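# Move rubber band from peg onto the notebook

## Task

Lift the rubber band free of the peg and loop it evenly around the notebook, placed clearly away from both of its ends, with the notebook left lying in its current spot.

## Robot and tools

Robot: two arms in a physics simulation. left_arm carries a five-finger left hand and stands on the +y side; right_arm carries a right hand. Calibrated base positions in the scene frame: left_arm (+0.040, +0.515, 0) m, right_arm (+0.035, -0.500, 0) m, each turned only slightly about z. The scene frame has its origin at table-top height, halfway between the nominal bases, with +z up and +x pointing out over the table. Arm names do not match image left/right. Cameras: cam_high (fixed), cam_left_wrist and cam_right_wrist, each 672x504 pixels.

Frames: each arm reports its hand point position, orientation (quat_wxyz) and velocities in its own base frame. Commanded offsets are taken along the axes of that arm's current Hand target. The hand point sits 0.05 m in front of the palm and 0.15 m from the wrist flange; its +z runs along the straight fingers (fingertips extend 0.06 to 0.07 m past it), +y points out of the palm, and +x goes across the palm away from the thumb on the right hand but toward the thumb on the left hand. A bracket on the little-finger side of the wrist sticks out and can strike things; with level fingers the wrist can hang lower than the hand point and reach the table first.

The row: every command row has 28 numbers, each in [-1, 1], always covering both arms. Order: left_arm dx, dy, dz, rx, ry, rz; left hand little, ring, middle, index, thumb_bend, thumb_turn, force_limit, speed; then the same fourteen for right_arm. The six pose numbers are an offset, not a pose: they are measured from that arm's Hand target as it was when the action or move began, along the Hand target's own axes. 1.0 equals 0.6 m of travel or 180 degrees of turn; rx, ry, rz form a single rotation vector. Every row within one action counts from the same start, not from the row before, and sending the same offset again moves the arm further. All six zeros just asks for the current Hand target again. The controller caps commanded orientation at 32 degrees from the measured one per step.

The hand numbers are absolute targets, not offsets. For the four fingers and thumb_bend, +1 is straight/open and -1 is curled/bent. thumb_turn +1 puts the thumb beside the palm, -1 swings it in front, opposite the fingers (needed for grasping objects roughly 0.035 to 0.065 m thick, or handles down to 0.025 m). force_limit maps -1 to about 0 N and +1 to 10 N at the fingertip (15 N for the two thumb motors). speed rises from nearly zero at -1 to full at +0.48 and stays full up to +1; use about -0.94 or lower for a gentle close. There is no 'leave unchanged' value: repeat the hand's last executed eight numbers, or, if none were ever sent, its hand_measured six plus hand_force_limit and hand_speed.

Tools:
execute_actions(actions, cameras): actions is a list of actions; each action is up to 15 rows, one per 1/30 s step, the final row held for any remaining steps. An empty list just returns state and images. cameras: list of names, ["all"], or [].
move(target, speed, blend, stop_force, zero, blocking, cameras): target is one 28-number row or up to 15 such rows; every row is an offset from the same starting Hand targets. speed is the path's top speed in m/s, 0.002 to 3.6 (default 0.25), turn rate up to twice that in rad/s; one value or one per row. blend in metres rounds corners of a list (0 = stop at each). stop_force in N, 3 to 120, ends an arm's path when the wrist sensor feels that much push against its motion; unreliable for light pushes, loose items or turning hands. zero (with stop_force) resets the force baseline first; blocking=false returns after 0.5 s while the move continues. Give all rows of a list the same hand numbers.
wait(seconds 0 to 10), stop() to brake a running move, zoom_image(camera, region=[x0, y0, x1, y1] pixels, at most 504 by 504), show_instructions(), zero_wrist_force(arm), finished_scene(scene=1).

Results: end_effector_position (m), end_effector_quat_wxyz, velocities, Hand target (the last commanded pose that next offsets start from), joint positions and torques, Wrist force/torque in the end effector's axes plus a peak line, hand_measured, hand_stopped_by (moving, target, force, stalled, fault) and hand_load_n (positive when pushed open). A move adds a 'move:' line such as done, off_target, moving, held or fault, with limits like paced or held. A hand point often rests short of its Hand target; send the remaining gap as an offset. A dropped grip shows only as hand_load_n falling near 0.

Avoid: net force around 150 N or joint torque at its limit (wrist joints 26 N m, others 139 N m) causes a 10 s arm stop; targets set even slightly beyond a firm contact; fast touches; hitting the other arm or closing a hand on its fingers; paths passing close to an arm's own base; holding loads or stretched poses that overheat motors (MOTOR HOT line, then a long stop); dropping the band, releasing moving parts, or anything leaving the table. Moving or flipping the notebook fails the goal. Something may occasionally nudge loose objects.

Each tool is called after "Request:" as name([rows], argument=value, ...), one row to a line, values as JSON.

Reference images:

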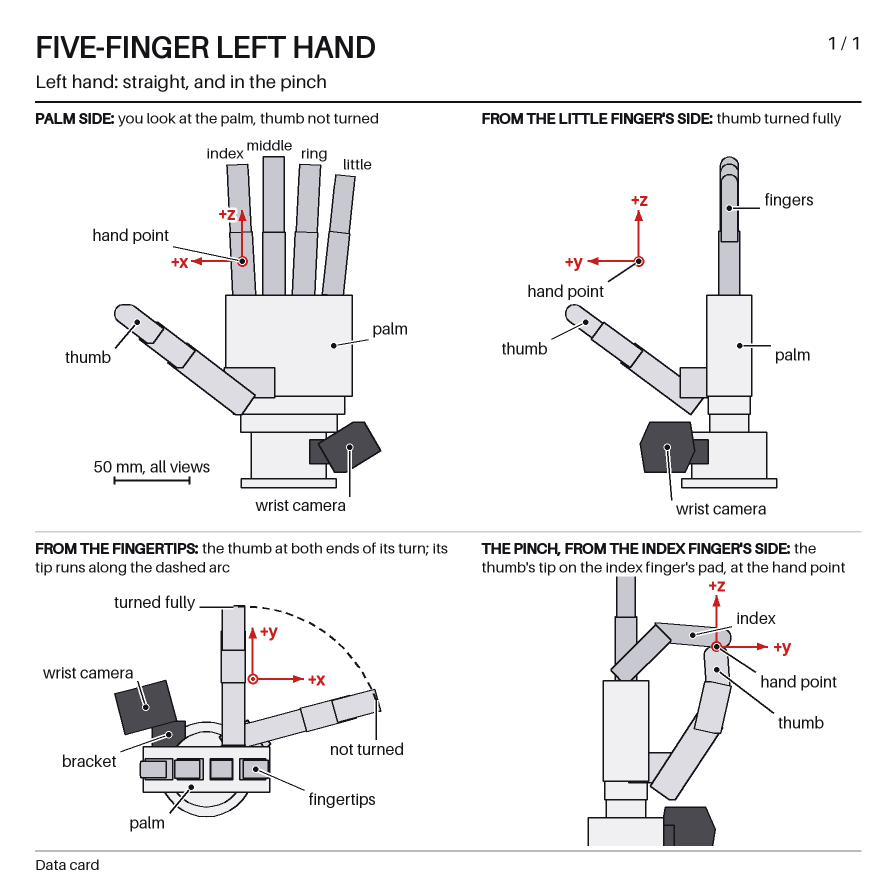

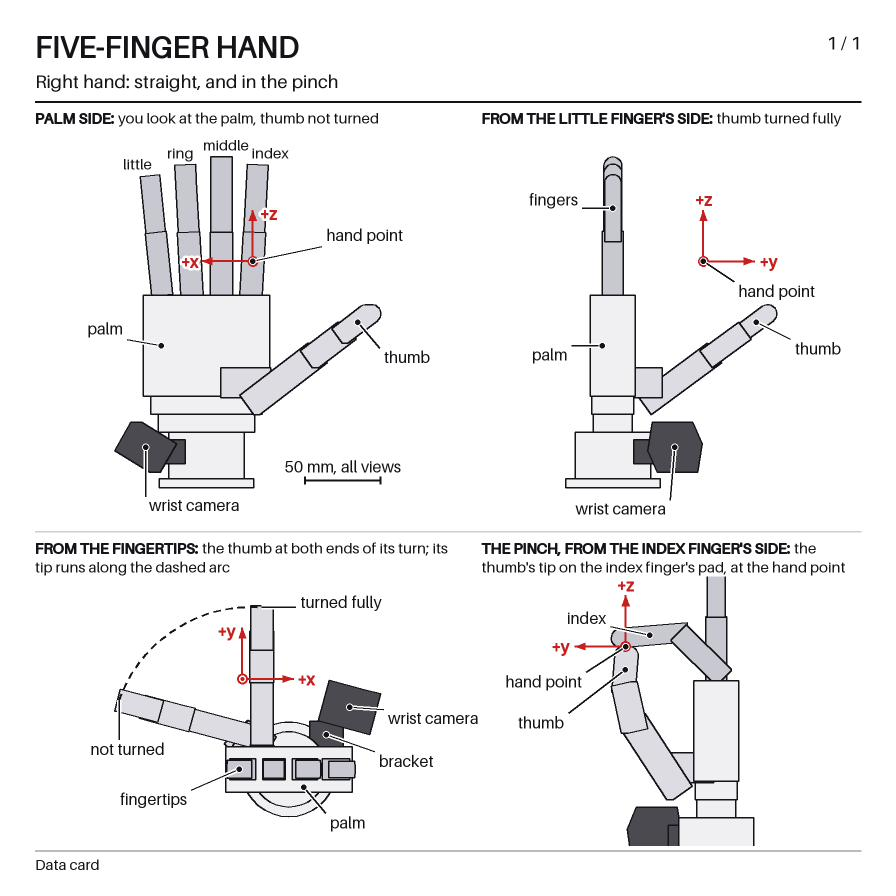

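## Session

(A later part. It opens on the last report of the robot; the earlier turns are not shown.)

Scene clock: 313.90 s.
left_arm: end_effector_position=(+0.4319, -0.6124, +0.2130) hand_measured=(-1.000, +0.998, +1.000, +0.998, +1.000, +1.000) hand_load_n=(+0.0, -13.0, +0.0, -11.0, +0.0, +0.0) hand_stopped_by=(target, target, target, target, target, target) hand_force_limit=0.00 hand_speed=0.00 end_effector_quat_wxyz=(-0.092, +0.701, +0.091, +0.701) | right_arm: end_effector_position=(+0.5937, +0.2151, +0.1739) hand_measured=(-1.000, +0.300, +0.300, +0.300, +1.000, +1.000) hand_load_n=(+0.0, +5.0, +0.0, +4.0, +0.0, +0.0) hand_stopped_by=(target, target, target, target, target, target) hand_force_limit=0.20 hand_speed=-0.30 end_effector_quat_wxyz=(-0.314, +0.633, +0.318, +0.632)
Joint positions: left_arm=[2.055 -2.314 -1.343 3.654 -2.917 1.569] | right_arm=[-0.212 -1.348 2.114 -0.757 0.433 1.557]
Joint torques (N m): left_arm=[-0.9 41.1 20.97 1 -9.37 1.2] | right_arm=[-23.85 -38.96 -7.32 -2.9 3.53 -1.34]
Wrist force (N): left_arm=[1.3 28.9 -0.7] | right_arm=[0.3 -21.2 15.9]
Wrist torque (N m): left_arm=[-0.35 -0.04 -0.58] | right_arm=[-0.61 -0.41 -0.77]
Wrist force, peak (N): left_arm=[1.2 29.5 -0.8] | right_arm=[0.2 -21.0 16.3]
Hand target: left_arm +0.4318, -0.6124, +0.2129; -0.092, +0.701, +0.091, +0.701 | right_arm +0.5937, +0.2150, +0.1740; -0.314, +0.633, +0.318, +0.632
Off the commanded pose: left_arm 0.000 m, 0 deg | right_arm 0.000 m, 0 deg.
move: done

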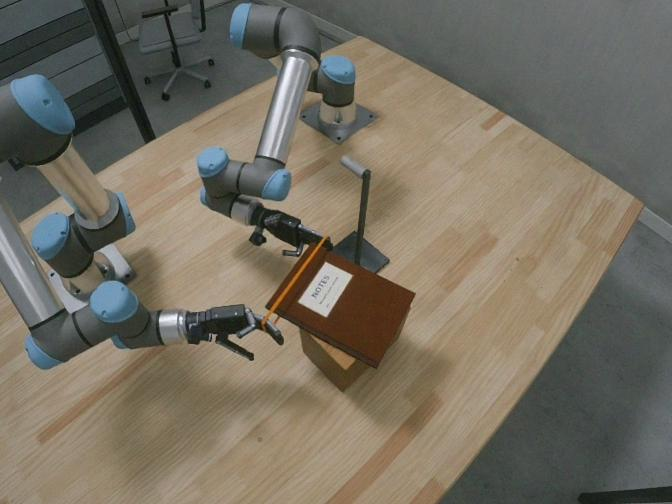

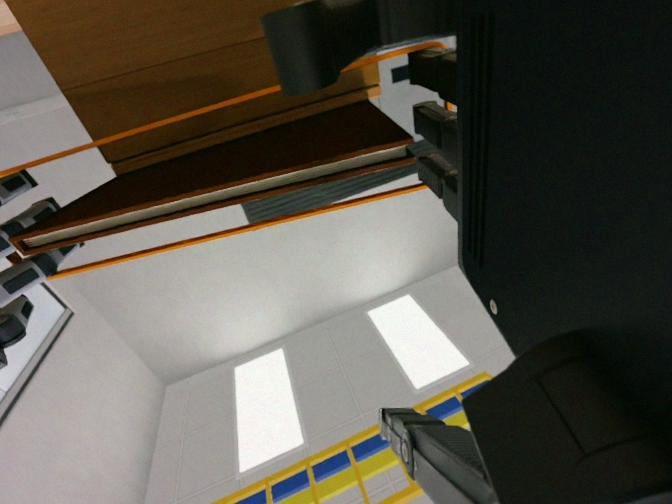

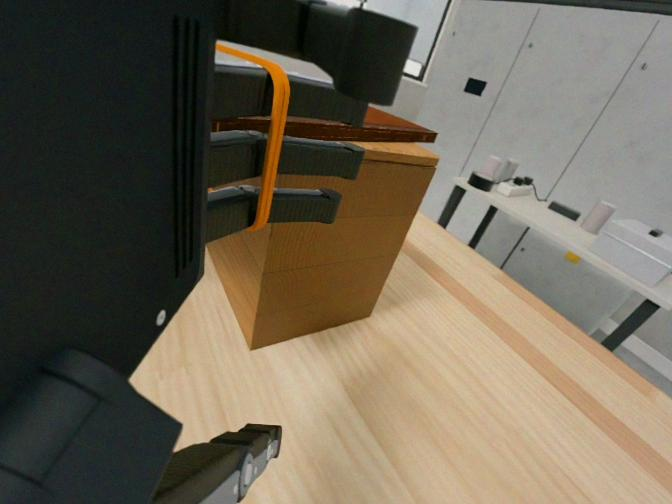

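Request:
move(target=[0,0.005,0,0,0,0,-1,1,1,1,1,1,0,0,0,-0.0028,-0.0292,0.1028,0,0,-1,0.65,0.65,0.65,1,1,0.2,-0.94], speed=0.08, cameras=["all"])

Request:
zoom_image(camera="cam_high", region=[245, 225, 345, 345])

Request:
zoom_image(camera="cam_right_wrist", region=[200, 40, 440, 260])

Request:
zoom_image(camera="cam_left_wrist", region=[0, 20, 480, 320])

Scene clock: 334.93 s.
left_arm: end_effector_position=(+0.4326, -0.6153, +0.2129) hand_measured=(-1.000, +0.998, +1.000, +0.998, +1.000, +1.000) hand_load_n=(+0.0, -13.5, +0.0, -11.0, +0.0, +0.0) hand_stopped_by=(target, target, target, target, target, target) hand_force_limit=0.00 hand_speed=0.00 end_effector_quat_wxyz=(-0.092, +0.701, +0.091, +0.701) | right_arm: end_effector_position=(+0.5818, +0.2021, +0.1741) hand_measured=(-1.000, +0.650, +0.650, +0.650, +1.000, +1.000) hand_load_n=(+0.0, +4.0, +0.0, +4.0, +0.0, +0.0) hand_stopped_by=(target, target, target, target, target, target) hand_force_limit=0.20 hand_speed=-0.94 end_effector_quat_wxyz=(-0.412, +0.573, +0.414, +0.575)
Joint positions: left_arm=[2.054 -2.321 -1.331 3.648 -2.918 1.569] | right_arm=[-0.34 -1.245 1.973 -0.694 -0.018 1.532]
Joint torques (N m): left_arm=[0.69 46.81 12.46 -4.04 -9.03 -0.81] | right_arm=[-1.6 -23.58 -27.97 0.46 1.48 -2.29]
Wrist force (N): left_arm=[1.1 29.2 -3.7] | right_arm=[-0.1 -12.9 22.6]
Wrist torque (N m): left_arm=[-0.16 -0.13 -0.60] | right_arm=[-0.96 -0.54 -0.47]
Wrist force, peak (N): left_arm=[1.3 30.2 -2.9] | right_arm=[-0.3 -18.2 19.9]
Hand target: left_arm +0.4326, -0.6153, +0.2129; -0.092, +0.701, +0.091, +0.701 | right_arm +0.5818, +0.2020, +0.1740; -0.411, +0.574, +0.416, +0.573
Off the commanded pose: left_arm 0.000 m, 0 deg | right_arm 0.000 m, 0 deg.
move: done

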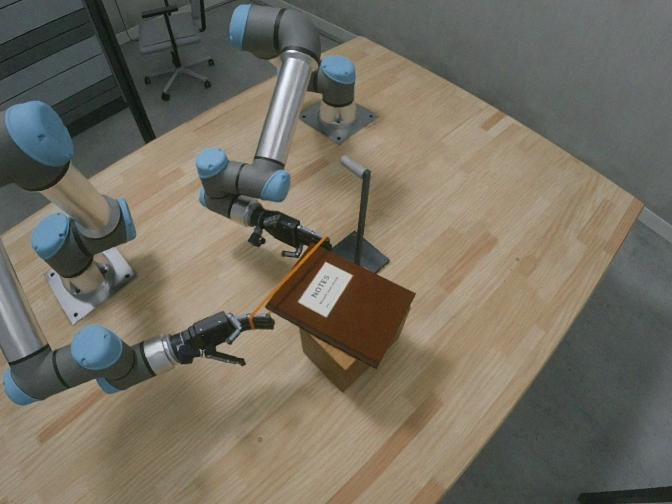

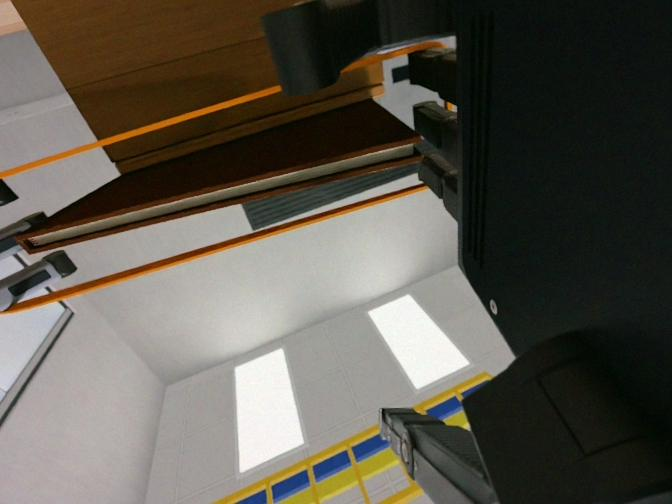

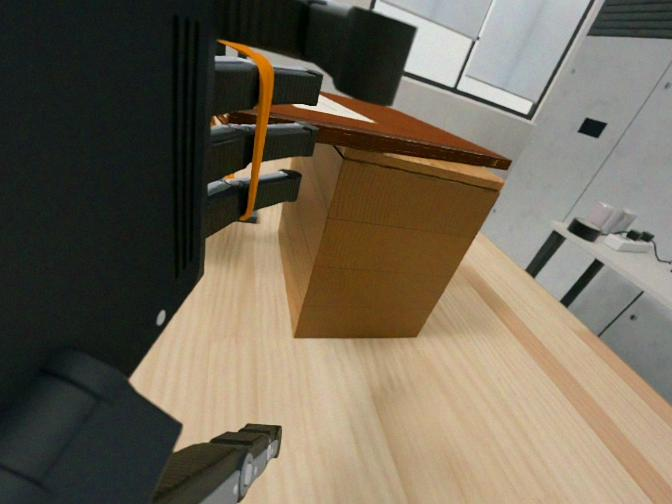

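Scaled by 4.200 from the camera's 672x504 image, which has a finer 960x720 frame.

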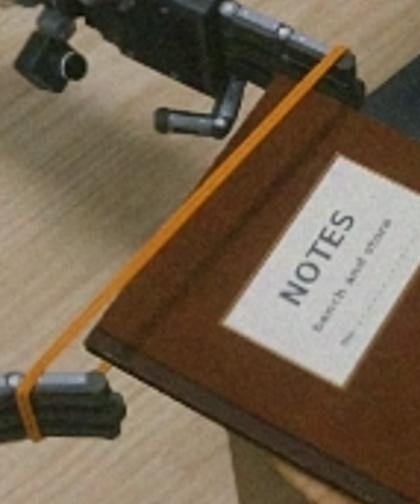

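Scaled by 2.100 from the camera's 672x504 image, which has a finer 960x720 frame.

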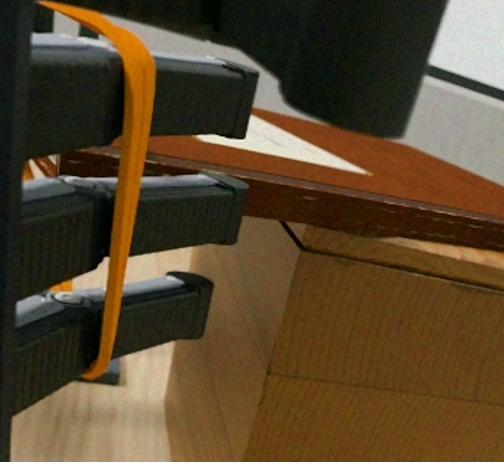

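Scaled by 1.050 from the camera's 672x504 image, which has a finer 960x720 frame.

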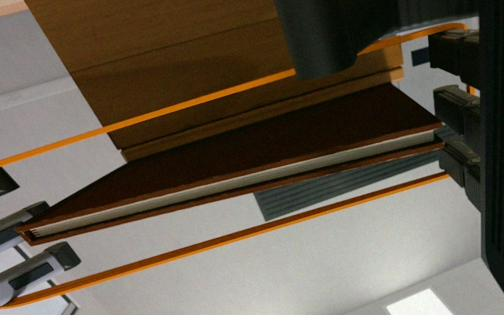

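Request:
move(target=[0,0,0,0,0,0,-1,1,1,1,1,1,0,0,0,0.0493,0.0253,0.0528,0,0,-1,0.825,0.825,0.825,1,1,0.2,-0.94], speed=0.06, cameras=["all"])

Request:
zoom_image(camera="cam_high", region=[235, 225, 345, 345])

Request:
zoom_image(camera="cam_right_wrist", region=[200, 40, 440, 260])

Request:
zoom_image(camera="cam_left_wrist", region=[0, 20, 480, 320])

Scene clock: 346.90 s.
left_arm: end_effector_position=(+0.4326, -0.6153, +0.2129) hand_measured=(-1.000, +0.998, +1.000, +0.998, +1.000, +1.000) hand_load_n=(+0.0, -13.5, +0.0, -10.5, +0.0, +0.0) hand_stopped_by=(target, target, target, target, target, target) hand_force_limit=0.00 hand_speed=0.00 end_effector_quat_wxyz=(-0.092, +0.701, +0.091, +0.701) | right_arm: end_effector_position=(+0.6147, +0.2072, +0.1740) hand_measured=(-1.000, +0.826, +0.826, +0.826, +1.000, +1.000) hand_load_n=(+0.0, +5.0, +0.0, +4.0, +0.0, +0.0) hand_stopped_by=(target, target, target, target, target, target) hand_force_limit=0.20 hand_speed=-0.94 end_effector_quat_wxyz=(-0.457, +0.538, +0.462, +0.536)
Joint positions: left_arm=[2.054 -2.321 -1.331 3.648 -2.918 1.569] | right_arm=[-0.32 -1.119 1.775 -0.691 -0.164 1.603]
Joint torques (N m): left_arm=[9.45 55.66 5.5 1.01 -7.89 -1.01] | right_arm=[-21.8 -49.45 -10.87 -1.87 4.96 -1.03]
Wrist force (N): left_arm=[1.2 29.2 -0.9] | right_arm=[0.3 -11.4 22.9]
Wrist torque (N m): left_arm=[-0.30 -0.06 -0.61] | right_arm=[-0.94 -0.55 -0.39]
Wrist force, peak (N): left_arm=[1.4 29.6 -3.9] | right_arm=[0.2 -12.9 22.9]
Hand target: left_arm +0.4326, -0.6153, +0.2129; -0.092, +0.701, +0.091, +0.701 | right_arm +0.6147, +0.2071, +0.1741; -0.457, +0.538, +0.462, +0.537
Off the commanded pose: left_arm 0.000 m, 0 deg | right_arm 0.000 m, 0 deg.
move: done

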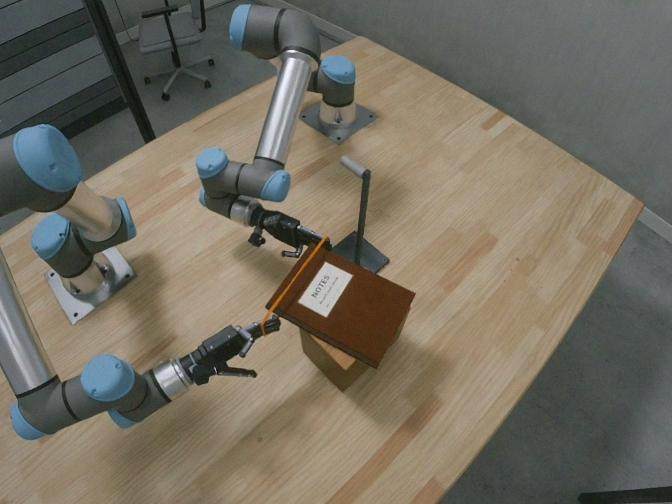

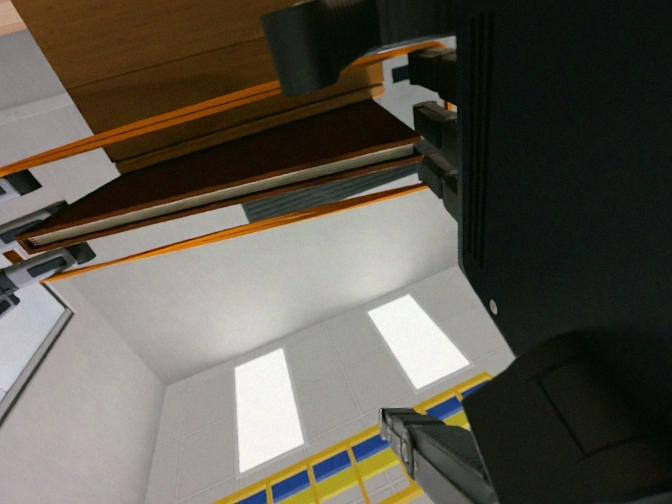

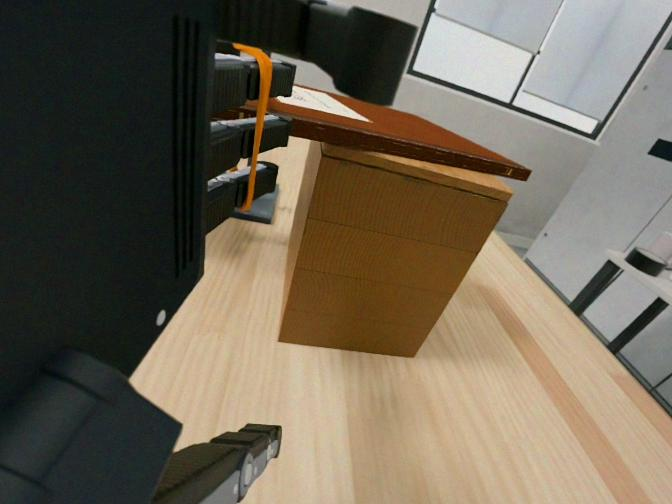

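Scaled by 4.200 from the camera's 672x504 image, which has a finer 960x720 frame.

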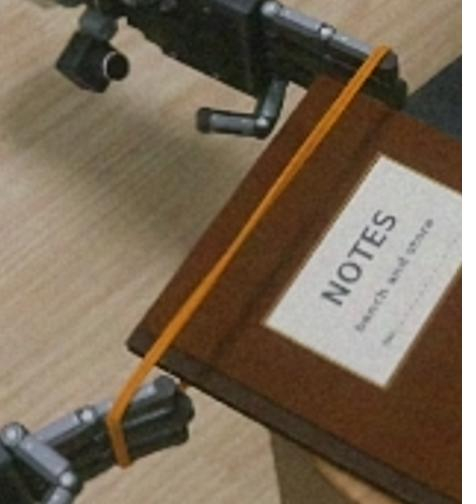

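Scaled by 2.100 from the camera's 672x504 image, which has a finer 960x720 frame.

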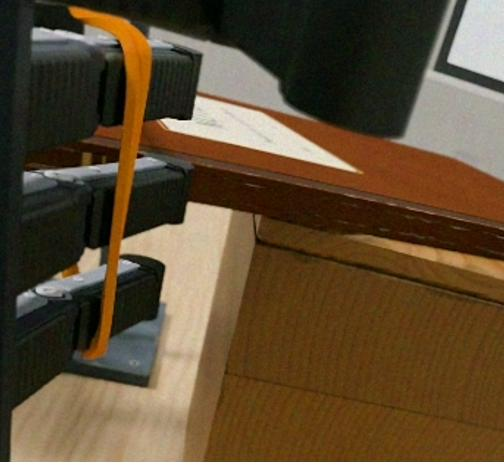

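Scaled by 1.050 from the camera's 672x504 image, which has a finer 960x720 frame.

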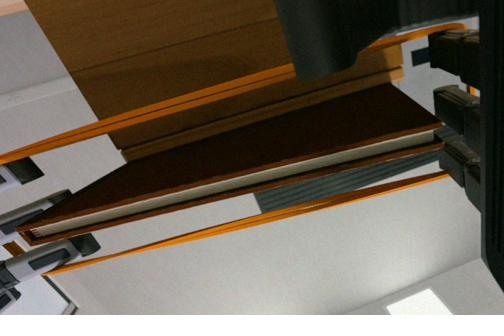

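Request:
move(target=[0,0,0,0,0,0,-1,1,1,1,1,1,0,0,0,0.0555,0.0362,0.0528,0,0,-1,1,1,1,1,1,0.2,-0.94], speed=0.06, cameras=["all"])

Request:
zoom_image(camera="cam_high", region=[235, 225, 345, 345])

Request:
zoom_image(camera="cam_right_wrist", region=[200, 40, 440, 260])

Request:
zoom_image(camera="cam_left_wrist", region=[0, 20, 480, 320])

Scene clock: 352.40 s.
left_arm: end_effector_position=(+0.4326, -0.6152, +0.2129) hand_measured=(-1.000, +1.000, +1.000, +1.000, +1.000, +1.000) hand_load_n=(+0.0, -6.0, +1.5, -5.0, +0.0, +0.0) hand_stopped_by=(target, target, target, target, target, target) hand_force_limit=0.00 hand_speed=0.00 end_effector_quat_wxyz=(-0.092, +0.702, +0.091, +0.701) | right_arm: end_effector_position=(+0.6509, +0.2234, +0.1740) hand_measured=(-1.000, +1.000, +1.000, +1.000, +1.000, +1.000) hand_load_n=(+0.0, +0.0, +0.0, +0.0, +0.0, +0.0) hand_stopped_by=(target, target, target, target, target, target) hand_force_limit=0.20 hand_speed=-0.94 end_effector_quat_wxyz=(+0.500, -0.498, -0.505, -0.496)
Joint positions: left_arm=[2.054 -2.321 -1.331 3.648 -2.918 1.569] | right_arm=[-0.272 -0.964 1.515 -0.574 -0.283 1.59]
Joint torques (N m): left_arm=[1.01 53.05 25.25 2.16 1.81 -0.83] | right_arm=[-8.67 -56.25 -11.34 -1.17 2.23 -0.1]
Wrist force (N): left_arm=[0.7 1.2 -0.4] | right_arm=[0.2 -2.0 0.7]
Wrist torque (N m): left_arm=[0.36 -0.09 0.00] | right_arm=[-0.05 -0.06 -0.26]
Wrist force, peak (N): left_arm=[1.5 29.8 -1.0] | right_arm=[0.5 -11.4 23.2]
Hand target: left_arm +0.4326, -0.6153, +0.2129; -0.092, +0.701, +0.091, +0.701 | right_arm +0.6510, +0.2234, +0.1741; +0.500, -0.498, -0.505, -0.496
Off the commanded pose: left_arm 0.000 m, 0 deg | right_arm 0.000 m, 0 deg.
move: done

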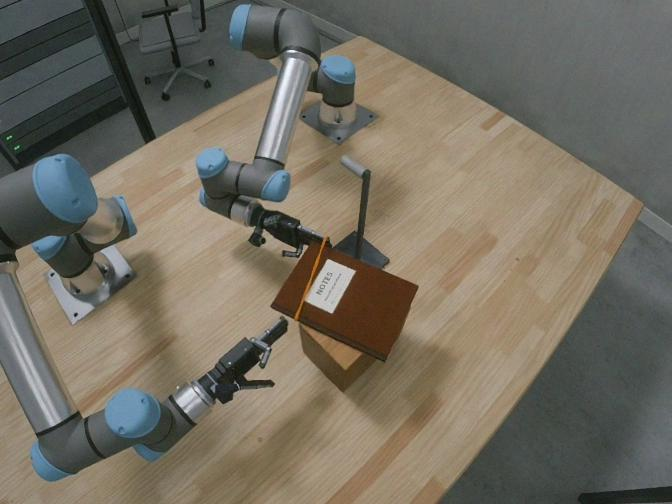

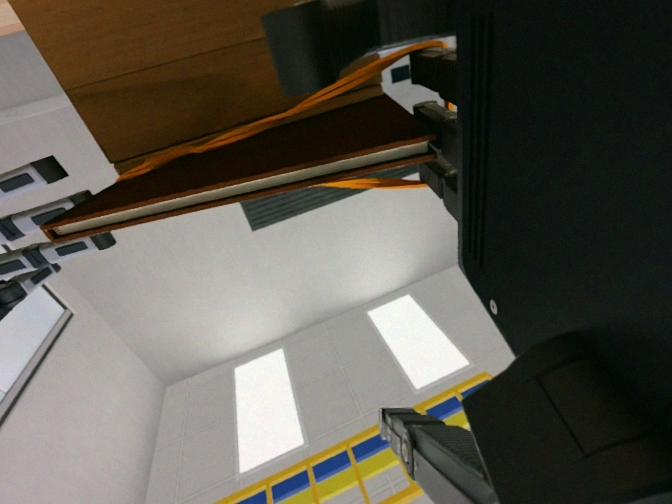

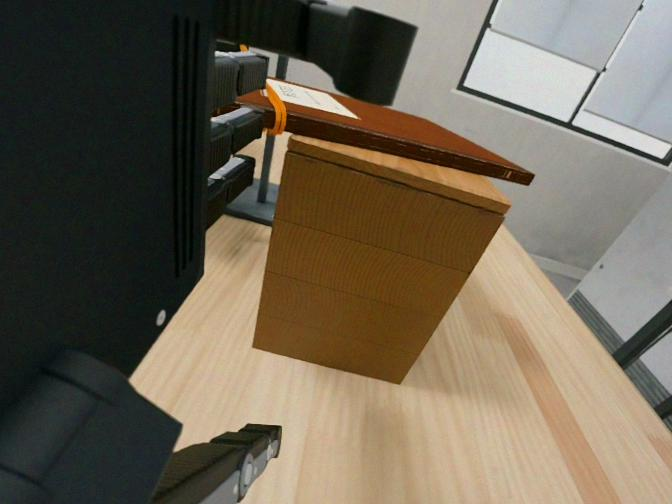

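Scaled by 4.200 from the camera's 672x504 image, which has a finer 960x720 frame.

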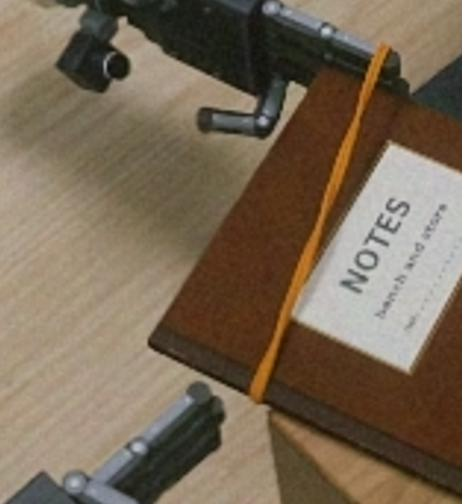

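Scaled by 2.100 from the camera's 672x504 image, which has a finer 960x720 frame.

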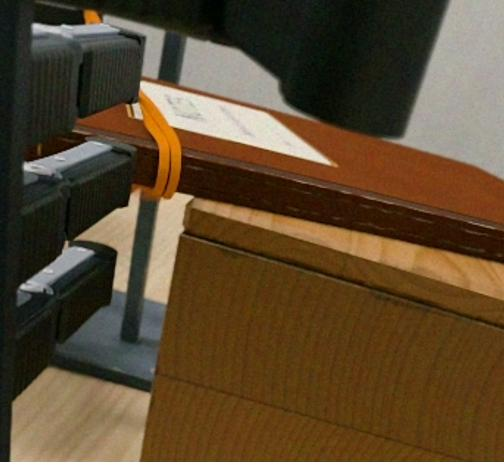

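Scaled by 1.050 from the camera's 672x504 image, which has a finer 960x720 frame.

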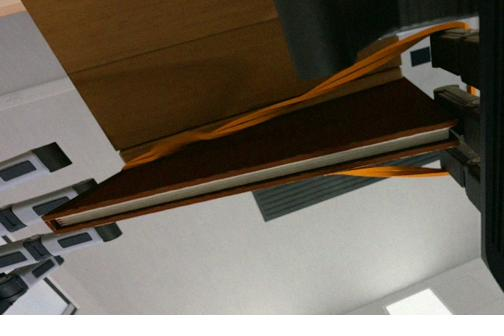

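Request:
move([
  [0,-0.0288,-0.0225,-0.0833,0,0,-1,1,1,1,1,1,0,0,0,0,-0.04,0,0,0,-1,1,1,1,1,1,0.2,-0.94],
  [0,-0.0625,-0.0368,-0.1667,0,0,-1,1,1,1,1,1,0,0,0,0,-0.08,0,0,0,-1,1,1,1,1,1,0.2,-0.94],
], speed=0.08, blend=0.004, cameras=["all"])

Request:
zoom_image(camera="cam_high", region=[225, 205, 425, 385])

Request:
zoom_image(camera="cam_left_wrist", region=[0, 0, 480, 320])

Scene clock: 361.93 s.
left_arm: end_effector_position=(+0.4017, -0.5847, +0.2131) hand_measured=(-1.000, +1.000, +1.000, +1.000, +1.000, +1.000) hand_load_n=(+0.0, -5.5, +1.0, -4.0, +0.0, +0.0) hand_stopped_by=(target, target, target, target, target, target) hand_force_limit=0.00 hand_speed=0.00 end_effector_quat_wxyz=(+0.093, +0.701, -0.093, +0.701) | right_arm: end_effector_position=(+0.6515, +0.1753, +0.1744) hand_measured=(-1.000, +1.000, +1.000, +1.000, +1.000, +1.000) hand_load_n=(+0.0, +0.5, +0.0, +0.0, +0.0, +0.0) hand_stopped_by=(target, target, target, target, target, target) hand_force_limit=0.20 hand_speed=-0.94 end_effector_quat_wxyz=(+0.500, -0.498, -0.505, -0.496)
Joint positions: left_arm=[2.209 -2.02 -1.857 3.875 -2.24 1.571] | right_arm=[-0.351 -0.954 1.497 -0.561 -0.361 1.585]
Joint torques (N m): left_arm=[-7.54 30.99 23.16 -1.09 0.28 1.52] | right_arm=[11.47 -39.53 -17.82 1.18 2.12 -1.96]
Wrist force (N): left_arm=[-0.4 2.2 -0.3] | right_arm=[0.4 -2.2 0.8]
Wrist torque (N m): left_arm=[0.36 -0.23 -0.09] | right_arm=[-0.08 -0.07 -0.26]
Wrist force, peak (N): left_arm=[1.2 2.8 0.4] | right_arm=[0.5 -2.3 0.9]
Hand target: left_arm +0.4017, -0.5847, +0.2130; +0.093, +0.701, -0.094, +0.701 | right_arm +0.6515, +0.1754, +0.1744; +0.500, -0.498, -0.505, -0.496
Off the commanded pose: left_arm 0.000 m, 0 deg | right_arm 0.000 m, 0 deg.
move: done

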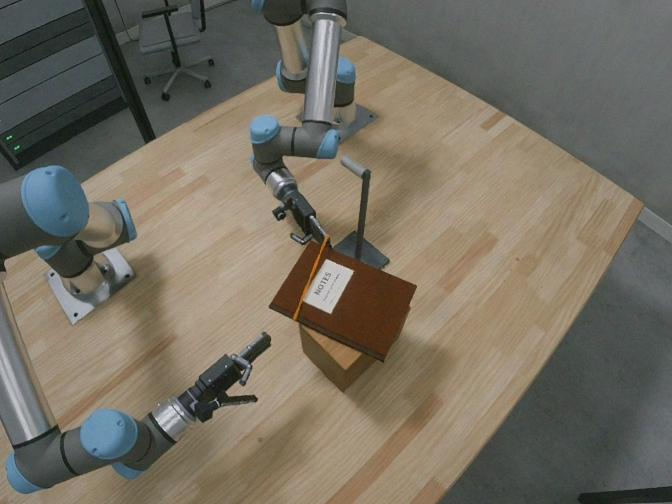

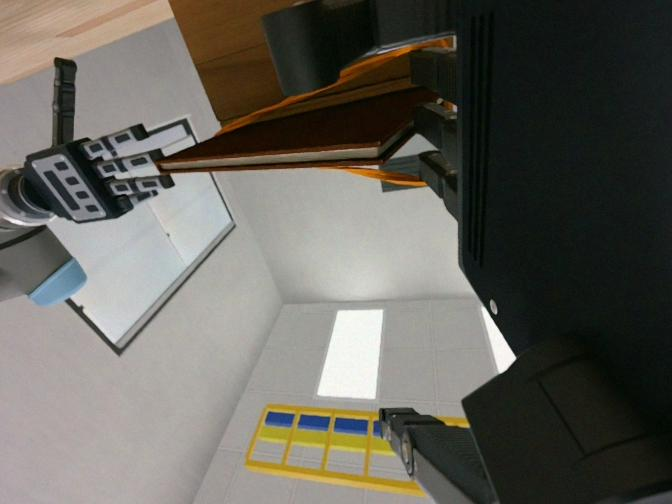

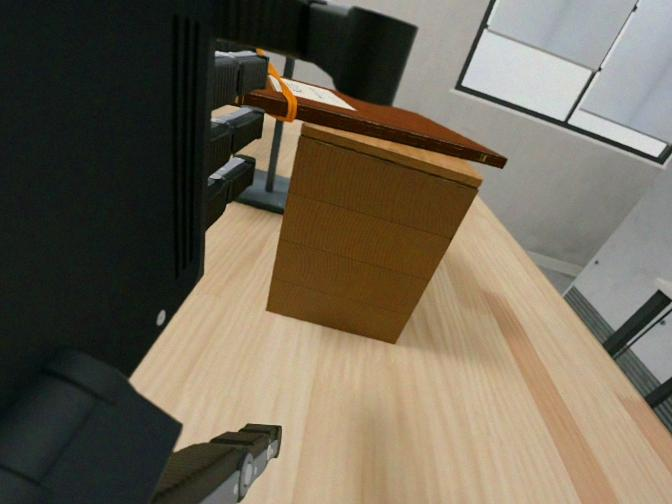

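Scaled by 2.520 from the camera's 672x504 image, which has a finer 960x720 frame.

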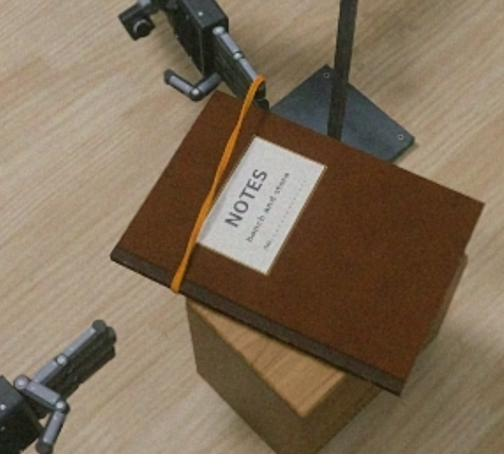

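Scaled by 1.050 from the camera's 672x504 image, which has a finer 960x720 frame.

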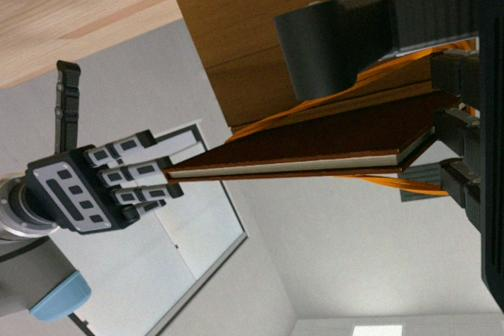

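Request:
move([
  [0,-0.0288,-0.0225,-0.0833,0,0,-1,1,1,1,1,1,0,0,0,0,0,0,0,0,-1,1,1,1,1,1,0.2,-0.94],
  [0,-0.0625,-0.0368,-0.1667,0,0,-1,1,1,1,1,1,0,0,0,0,0,0,0,0,-1,1,1,1,1,1,0.2,-0.94],
], speed=0.08, blend=0.004, cameras=["all"])

Request:
zoom_image(camera="cam_high", region=[225, 205, 425, 385])

Request:
zoom_image(camera="cam_left_wrist", region=[100, 0, 500, 320])

Scene clock: 369.47 s.
left_arm: end_effector_position=(+0.3902, -0.5427, +0.2131) hand_measured=(-1.000, +1.000, +1.000, +1.000, +1.000, +1.000) hand_load_n=(+0.0, +0.0, +0.0, +0.0, -0.5, +0.0) hand_stopped_by=(target, target, target, target, target, target) hand_force_limit=0.00 hand_speed=0.00 end_effector_quat_wxyz=(+0.271, +0.653, -0.272, +0.652) | right_arm: end_effector_position=(+0.6515, +0.1754, +0.1744) hand_measured=(-1.000, +1.000, +1.000, +1.000, +1.000, +1.000) hand_load_n=(+0.0, +0.0, +0.0, +0.0, +0.0, +0.0) hand_stopped_by=(target, target, target, target, target, target) hand_force_limit=0.20 hand_speed=-0.94 end_effector_quat_wxyz=(+0.500, -0.498, -0.505, -0.496)
Joint positions: left_arm=[2.571 -1.864 -2.098 3.961 -1.353 1.571] | right_arm=[-0.351 -0.954 1.497 -0.561 -0.361 1.585]
Joint torques (N m): left_arm=[-3.99 20.71 25.36 2.34 1.05 1.53] | right_arm=[11.44 -56.67 -5.28 -0.43 2.38 1.25]
Wrist force (N): left_arm=[1.0 2.4 0.0] | right_arm=[0.5 -2.0 0.7]
Wrist torque (N m): left_arm=[0.25 -0.06 0.00] | right_arm=[-0.04 -0.08 -0.25]
Wrist force, peak (N): left_arm=[1.4 2.7 -0.4] | right_arm=[0.5 -2.4 0.9]
Hand target: left_arm +0.3902, -0.5428, +0.2131; +0.271, +0.653, -0.272, +0.652 | right_arm +0.6515, +0.1754, +0.1744; +0.500, -0.498, -0.505, -0.496
Off the commanded pose: left_arm 0.000 m, 0 deg | right_arm 0.000 m, 0 deg.
move: done

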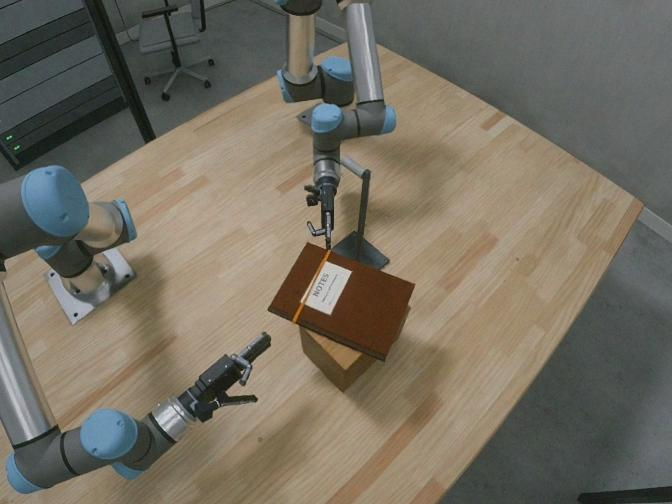

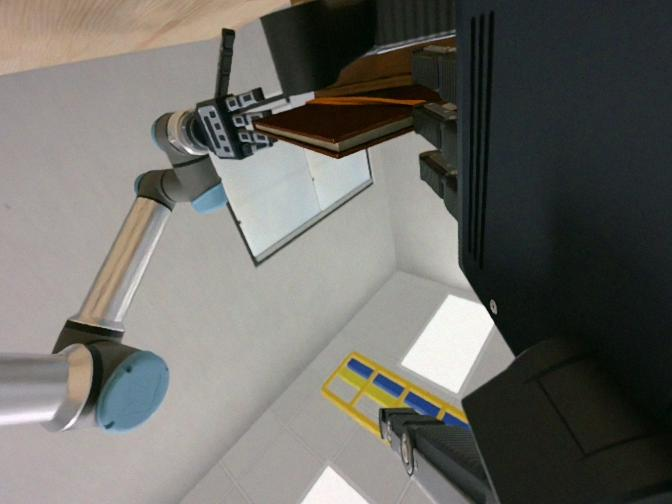

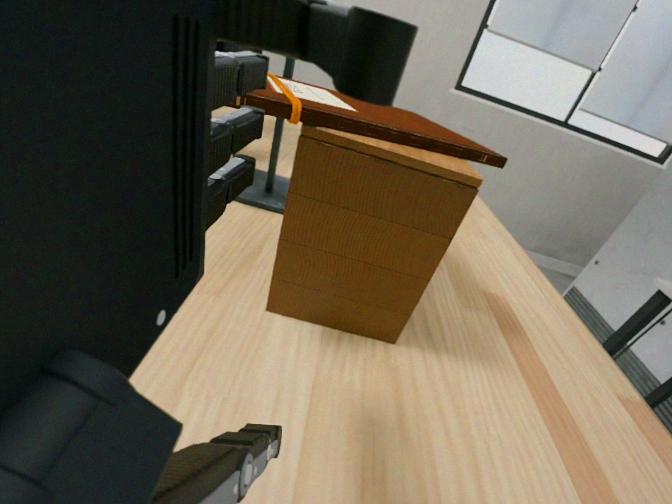

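Scaled by 2.520 from the camera's 672x504 image, which has a finer 960x720 frame.

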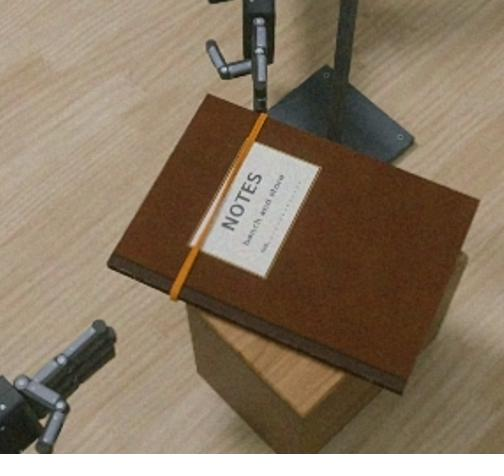

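Scaled by 1.260 from the camera's 672x504 image, which has a finer 960x720 frame.

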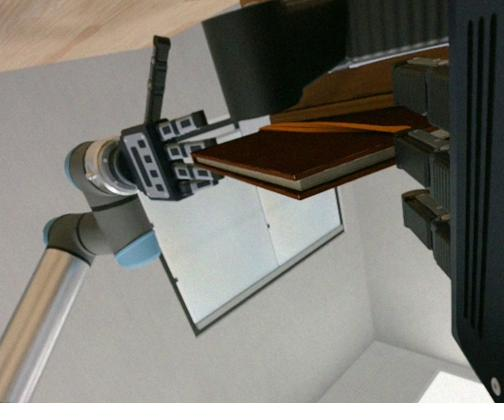

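Request:
move(target=[0,0,-0.1667,0,0,0,-1,1,1,1,1,1,0,0,0,0,-0.05,0,0,0,-1,1,1,1,1,1,0.2,-0.94], speed=0.08, cameras=["all"])

Request:
zoom_image(camera="cam_high", region=[245, 225, 425, 385])

Request:
zoom_image(camera="cam_left_wrist", region=[200, 0, 450, 220])

Scene clock: 379.83 s.
left_arm: end_effector_position=(+0.3197, -0.4719, +0.2133) hand_measured=(-1.000, +1.000, +1.000, +1.000, +1.000, +1.000) hand_load_n=(+0.0, +0.0, +0.0, +0.0, +0.0, +0.0) hand_stopped_by=(target, target, target, target, target, target) hand_force_limit=0.00 hand_speed=0.00 end_effector_quat_wxyz=(+0.271, +0.653, -0.272, +0.652) | right_arm: end_effector_position=(+0.6518, +0.1453, +0.1745) hand_measured=(-1.000, +1.000, +1.000, +1.000, +1.000, +1.000) hand_load_n=(+0.0, +0.0, +0.0, +0.0, +0.0, +0.0) hand_stopped_by=(target, target, target, target, target, target) hand_force_limit=0.20 hand_speed=-0.94 end_effector_quat_wxyz=(+0.500, -0.498, -0.505, -0.496)
Joint positions: left_arm=[2.646 -1.653 -2.373 4.025 -1.278 1.571] | right_arm=[-0.398 -0.943 1.479 -0.551 -0.408 1.583]
Joint torques (N m): left_arm=[-8.53 21.79 12.87 -1.18 -2.1 1.6] | right_arm=[11.61 -45.07 -9.55 0.3 2.5 -1.89]
Wrist force (N): left_arm=[0.9 2.3 -0.3] | right_arm=[0.7 -2.1 0.9]
Wrist torque (N m): left_arm=[0.27 -0.05 0.01] | right_arm=[-0.06 -0.11 -0.24]
Wrist force, peak (N): left_arm=[0.9 2.4 -1.7] | right_arm=[0.6 -2.3 1.0]
Hand target: left_arm +0.3196, -0.4719, +0.2132; +0.271, +0.653, -0.272, +0.652 | right_arm +0.6518, +0.1454, +0.1745; +0.500, -0.498, -0.505, -0.496
Off the commanded pose: left_arm 0.000 m, 0 deg | right_arm 0.000 m, 0 deg.
move: done

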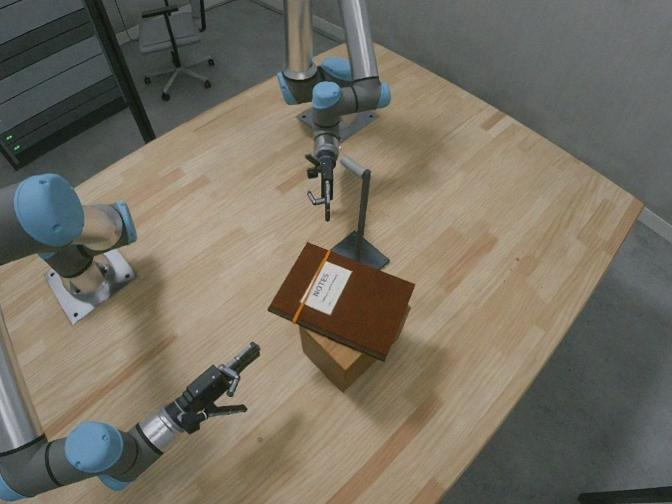

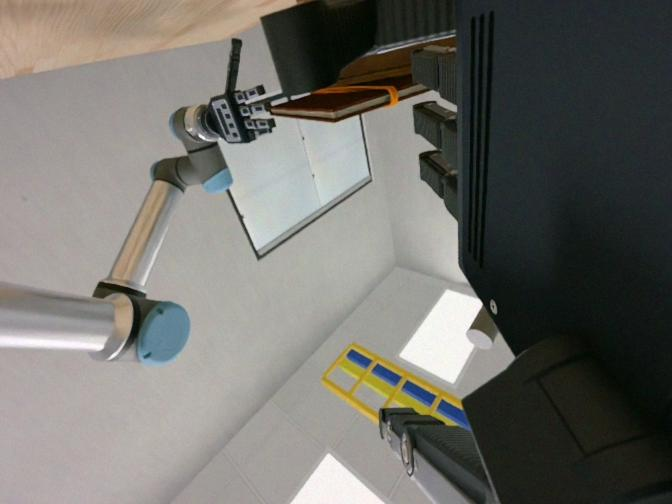

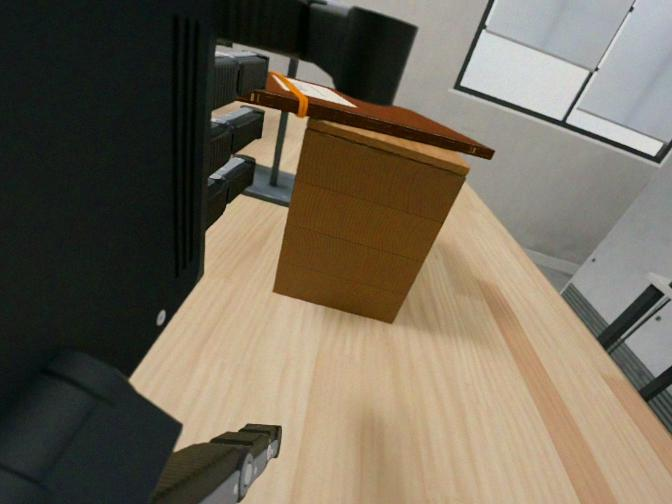

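Scaled by 2.800 from the camera's 672x504 image, which has a finer 960x720 frame.

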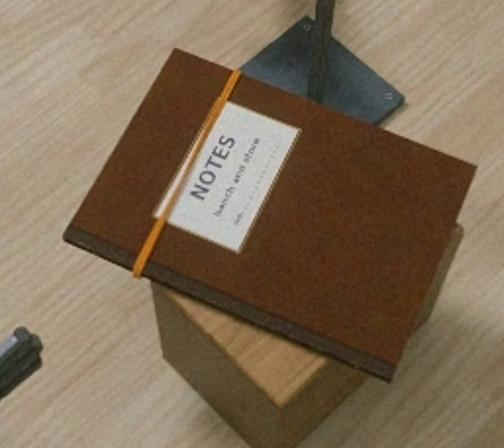

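Scaled by 2.016 from the camera's 672x504 image, which has a finer 960x720 frame.

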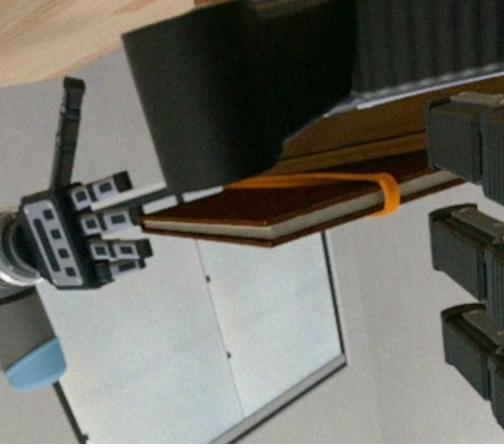

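Request:
move([
  [0,0.1353,0.0963,0.18,0,0,-1,1,1,1,1,1,0,0,0,0,0,0,0,0,-1,1,1,1,1,1,0.2,-0.94],
  [-0.0037,0.2407,0.2402,0.3189,0,0,-1,1,1,1,1,1,0,0,0,0,0,0,0,0,-1,1,1,1,1,1,0.2,-0.94],
], speed=0.15, blend=0.03, cameras=["all"])

Request:
zoom_image(camera="cam_high", region=[225, 205, 425, 385])

Request:
zoom_image(camera="cam_left_wrist", region=[200, 0, 450, 220])

Scene clock: 386.10 s.
left_arm: end_effector_position=(+0.3188, -0.6759, +0.2107) hand_measured=(-1.000, +1.000, +1.000, +1.000, +1.000, +1.000) hand_load_n=(+0.0, +0.0, +0.0, +0.0, +0.0, +0.0) hand_stopped_by=(target, target, target, target, target, target) hand_force_limit=0.00 hand_speed=0.00 end_effector_quat_wxyz=(-0.076, +0.703, +0.075, +0.703) | right_arm: end_effector_position=(+0.6518, +0.1454, +0.1745) hand_measured=(-1.000, +1.000, +1.000, +1.000, +1.000, +1.000) hand_load_n=(+0.0, +0.0, +0.0, +0.0, +0.0, +0.0) hand_stopped_by=(target, target, target, target, target, target) hand_force_limit=0.20 hand_speed=-0.94 end_effector_quat_wxyz=(+0.500, -0.498, -0.505, -0.496)
Joint positions: left_arm=[1.862 -2.383 -1.222 3.607 -3.064 1.575] | right_arm=[-0.398 -0.943 1.479 -0.551 -0.408 1.583]
Joint torques (N m): left_arm=[7.42 56.97 12.01 3.17 -2.15 1.47] | right_arm=[12.17 -58.32 -4.9 -0.54 2.35 1.14]
Wrist force (N): left_arm=[0.9 2.6 -0.7] | right_arm=[0.5 -2.3 0.8]
Wrist torque (N m): left_arm=[0.31 -0.09 -0.01] | right_arm=[-0.09 -0.08 -0.26]
Wrist force, peak (N): left_arm=[0.8 3.4 -0.9] | right_arm=[0.4 -2.5 0.9]
Hand target: left_arm +0.3188, -0.6759, +0.2108; -0.076, +0.703, +0.075, +0.703 | right_arm +0.6518, +0.1454, +0.1745; +0.500, -0.498, -0.505, -0.496
Off the commanded pose: left_arm 0.000 m, 0 deg | right_arm 0.000 m, 0 deg.
move: done

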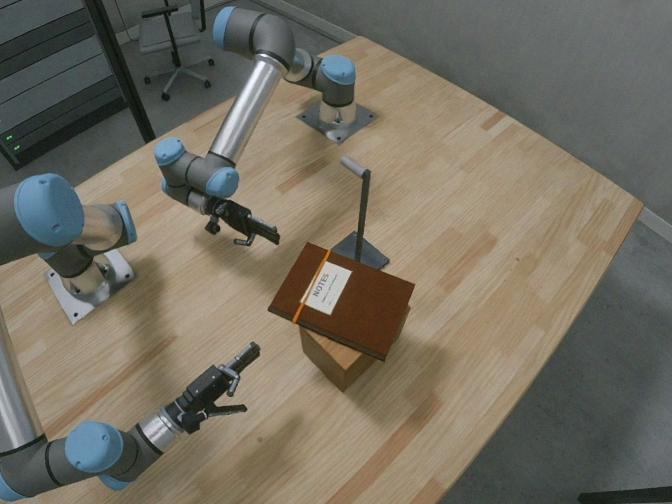

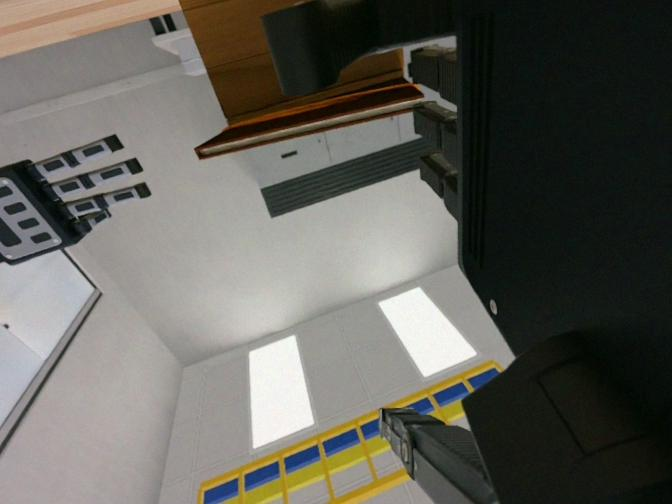

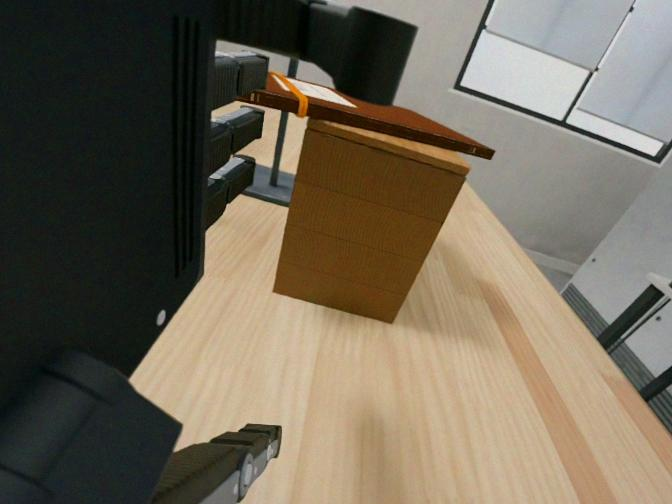

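Scaled by 2.520 from the camera's 672x504 image, which has a finer 960x720 frame.

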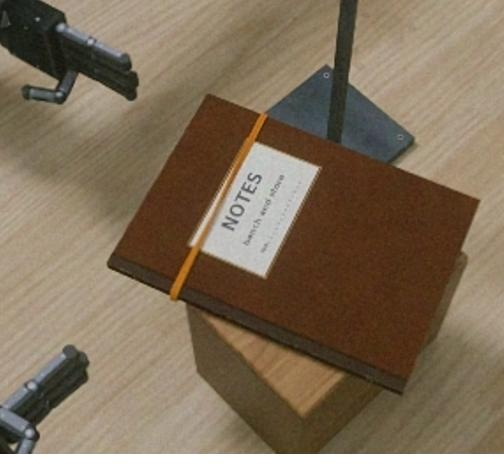

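Scaled by 2.016 from the camera's 672x504 image, which has a finer 960x720 frame.

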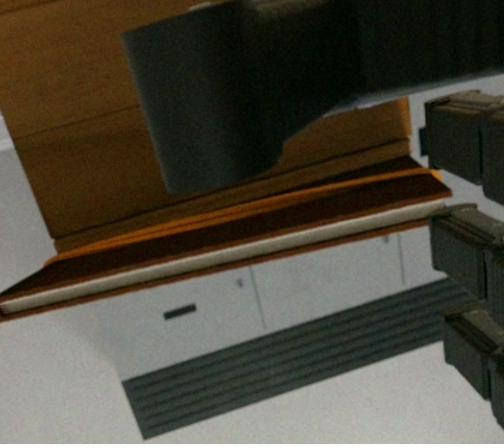

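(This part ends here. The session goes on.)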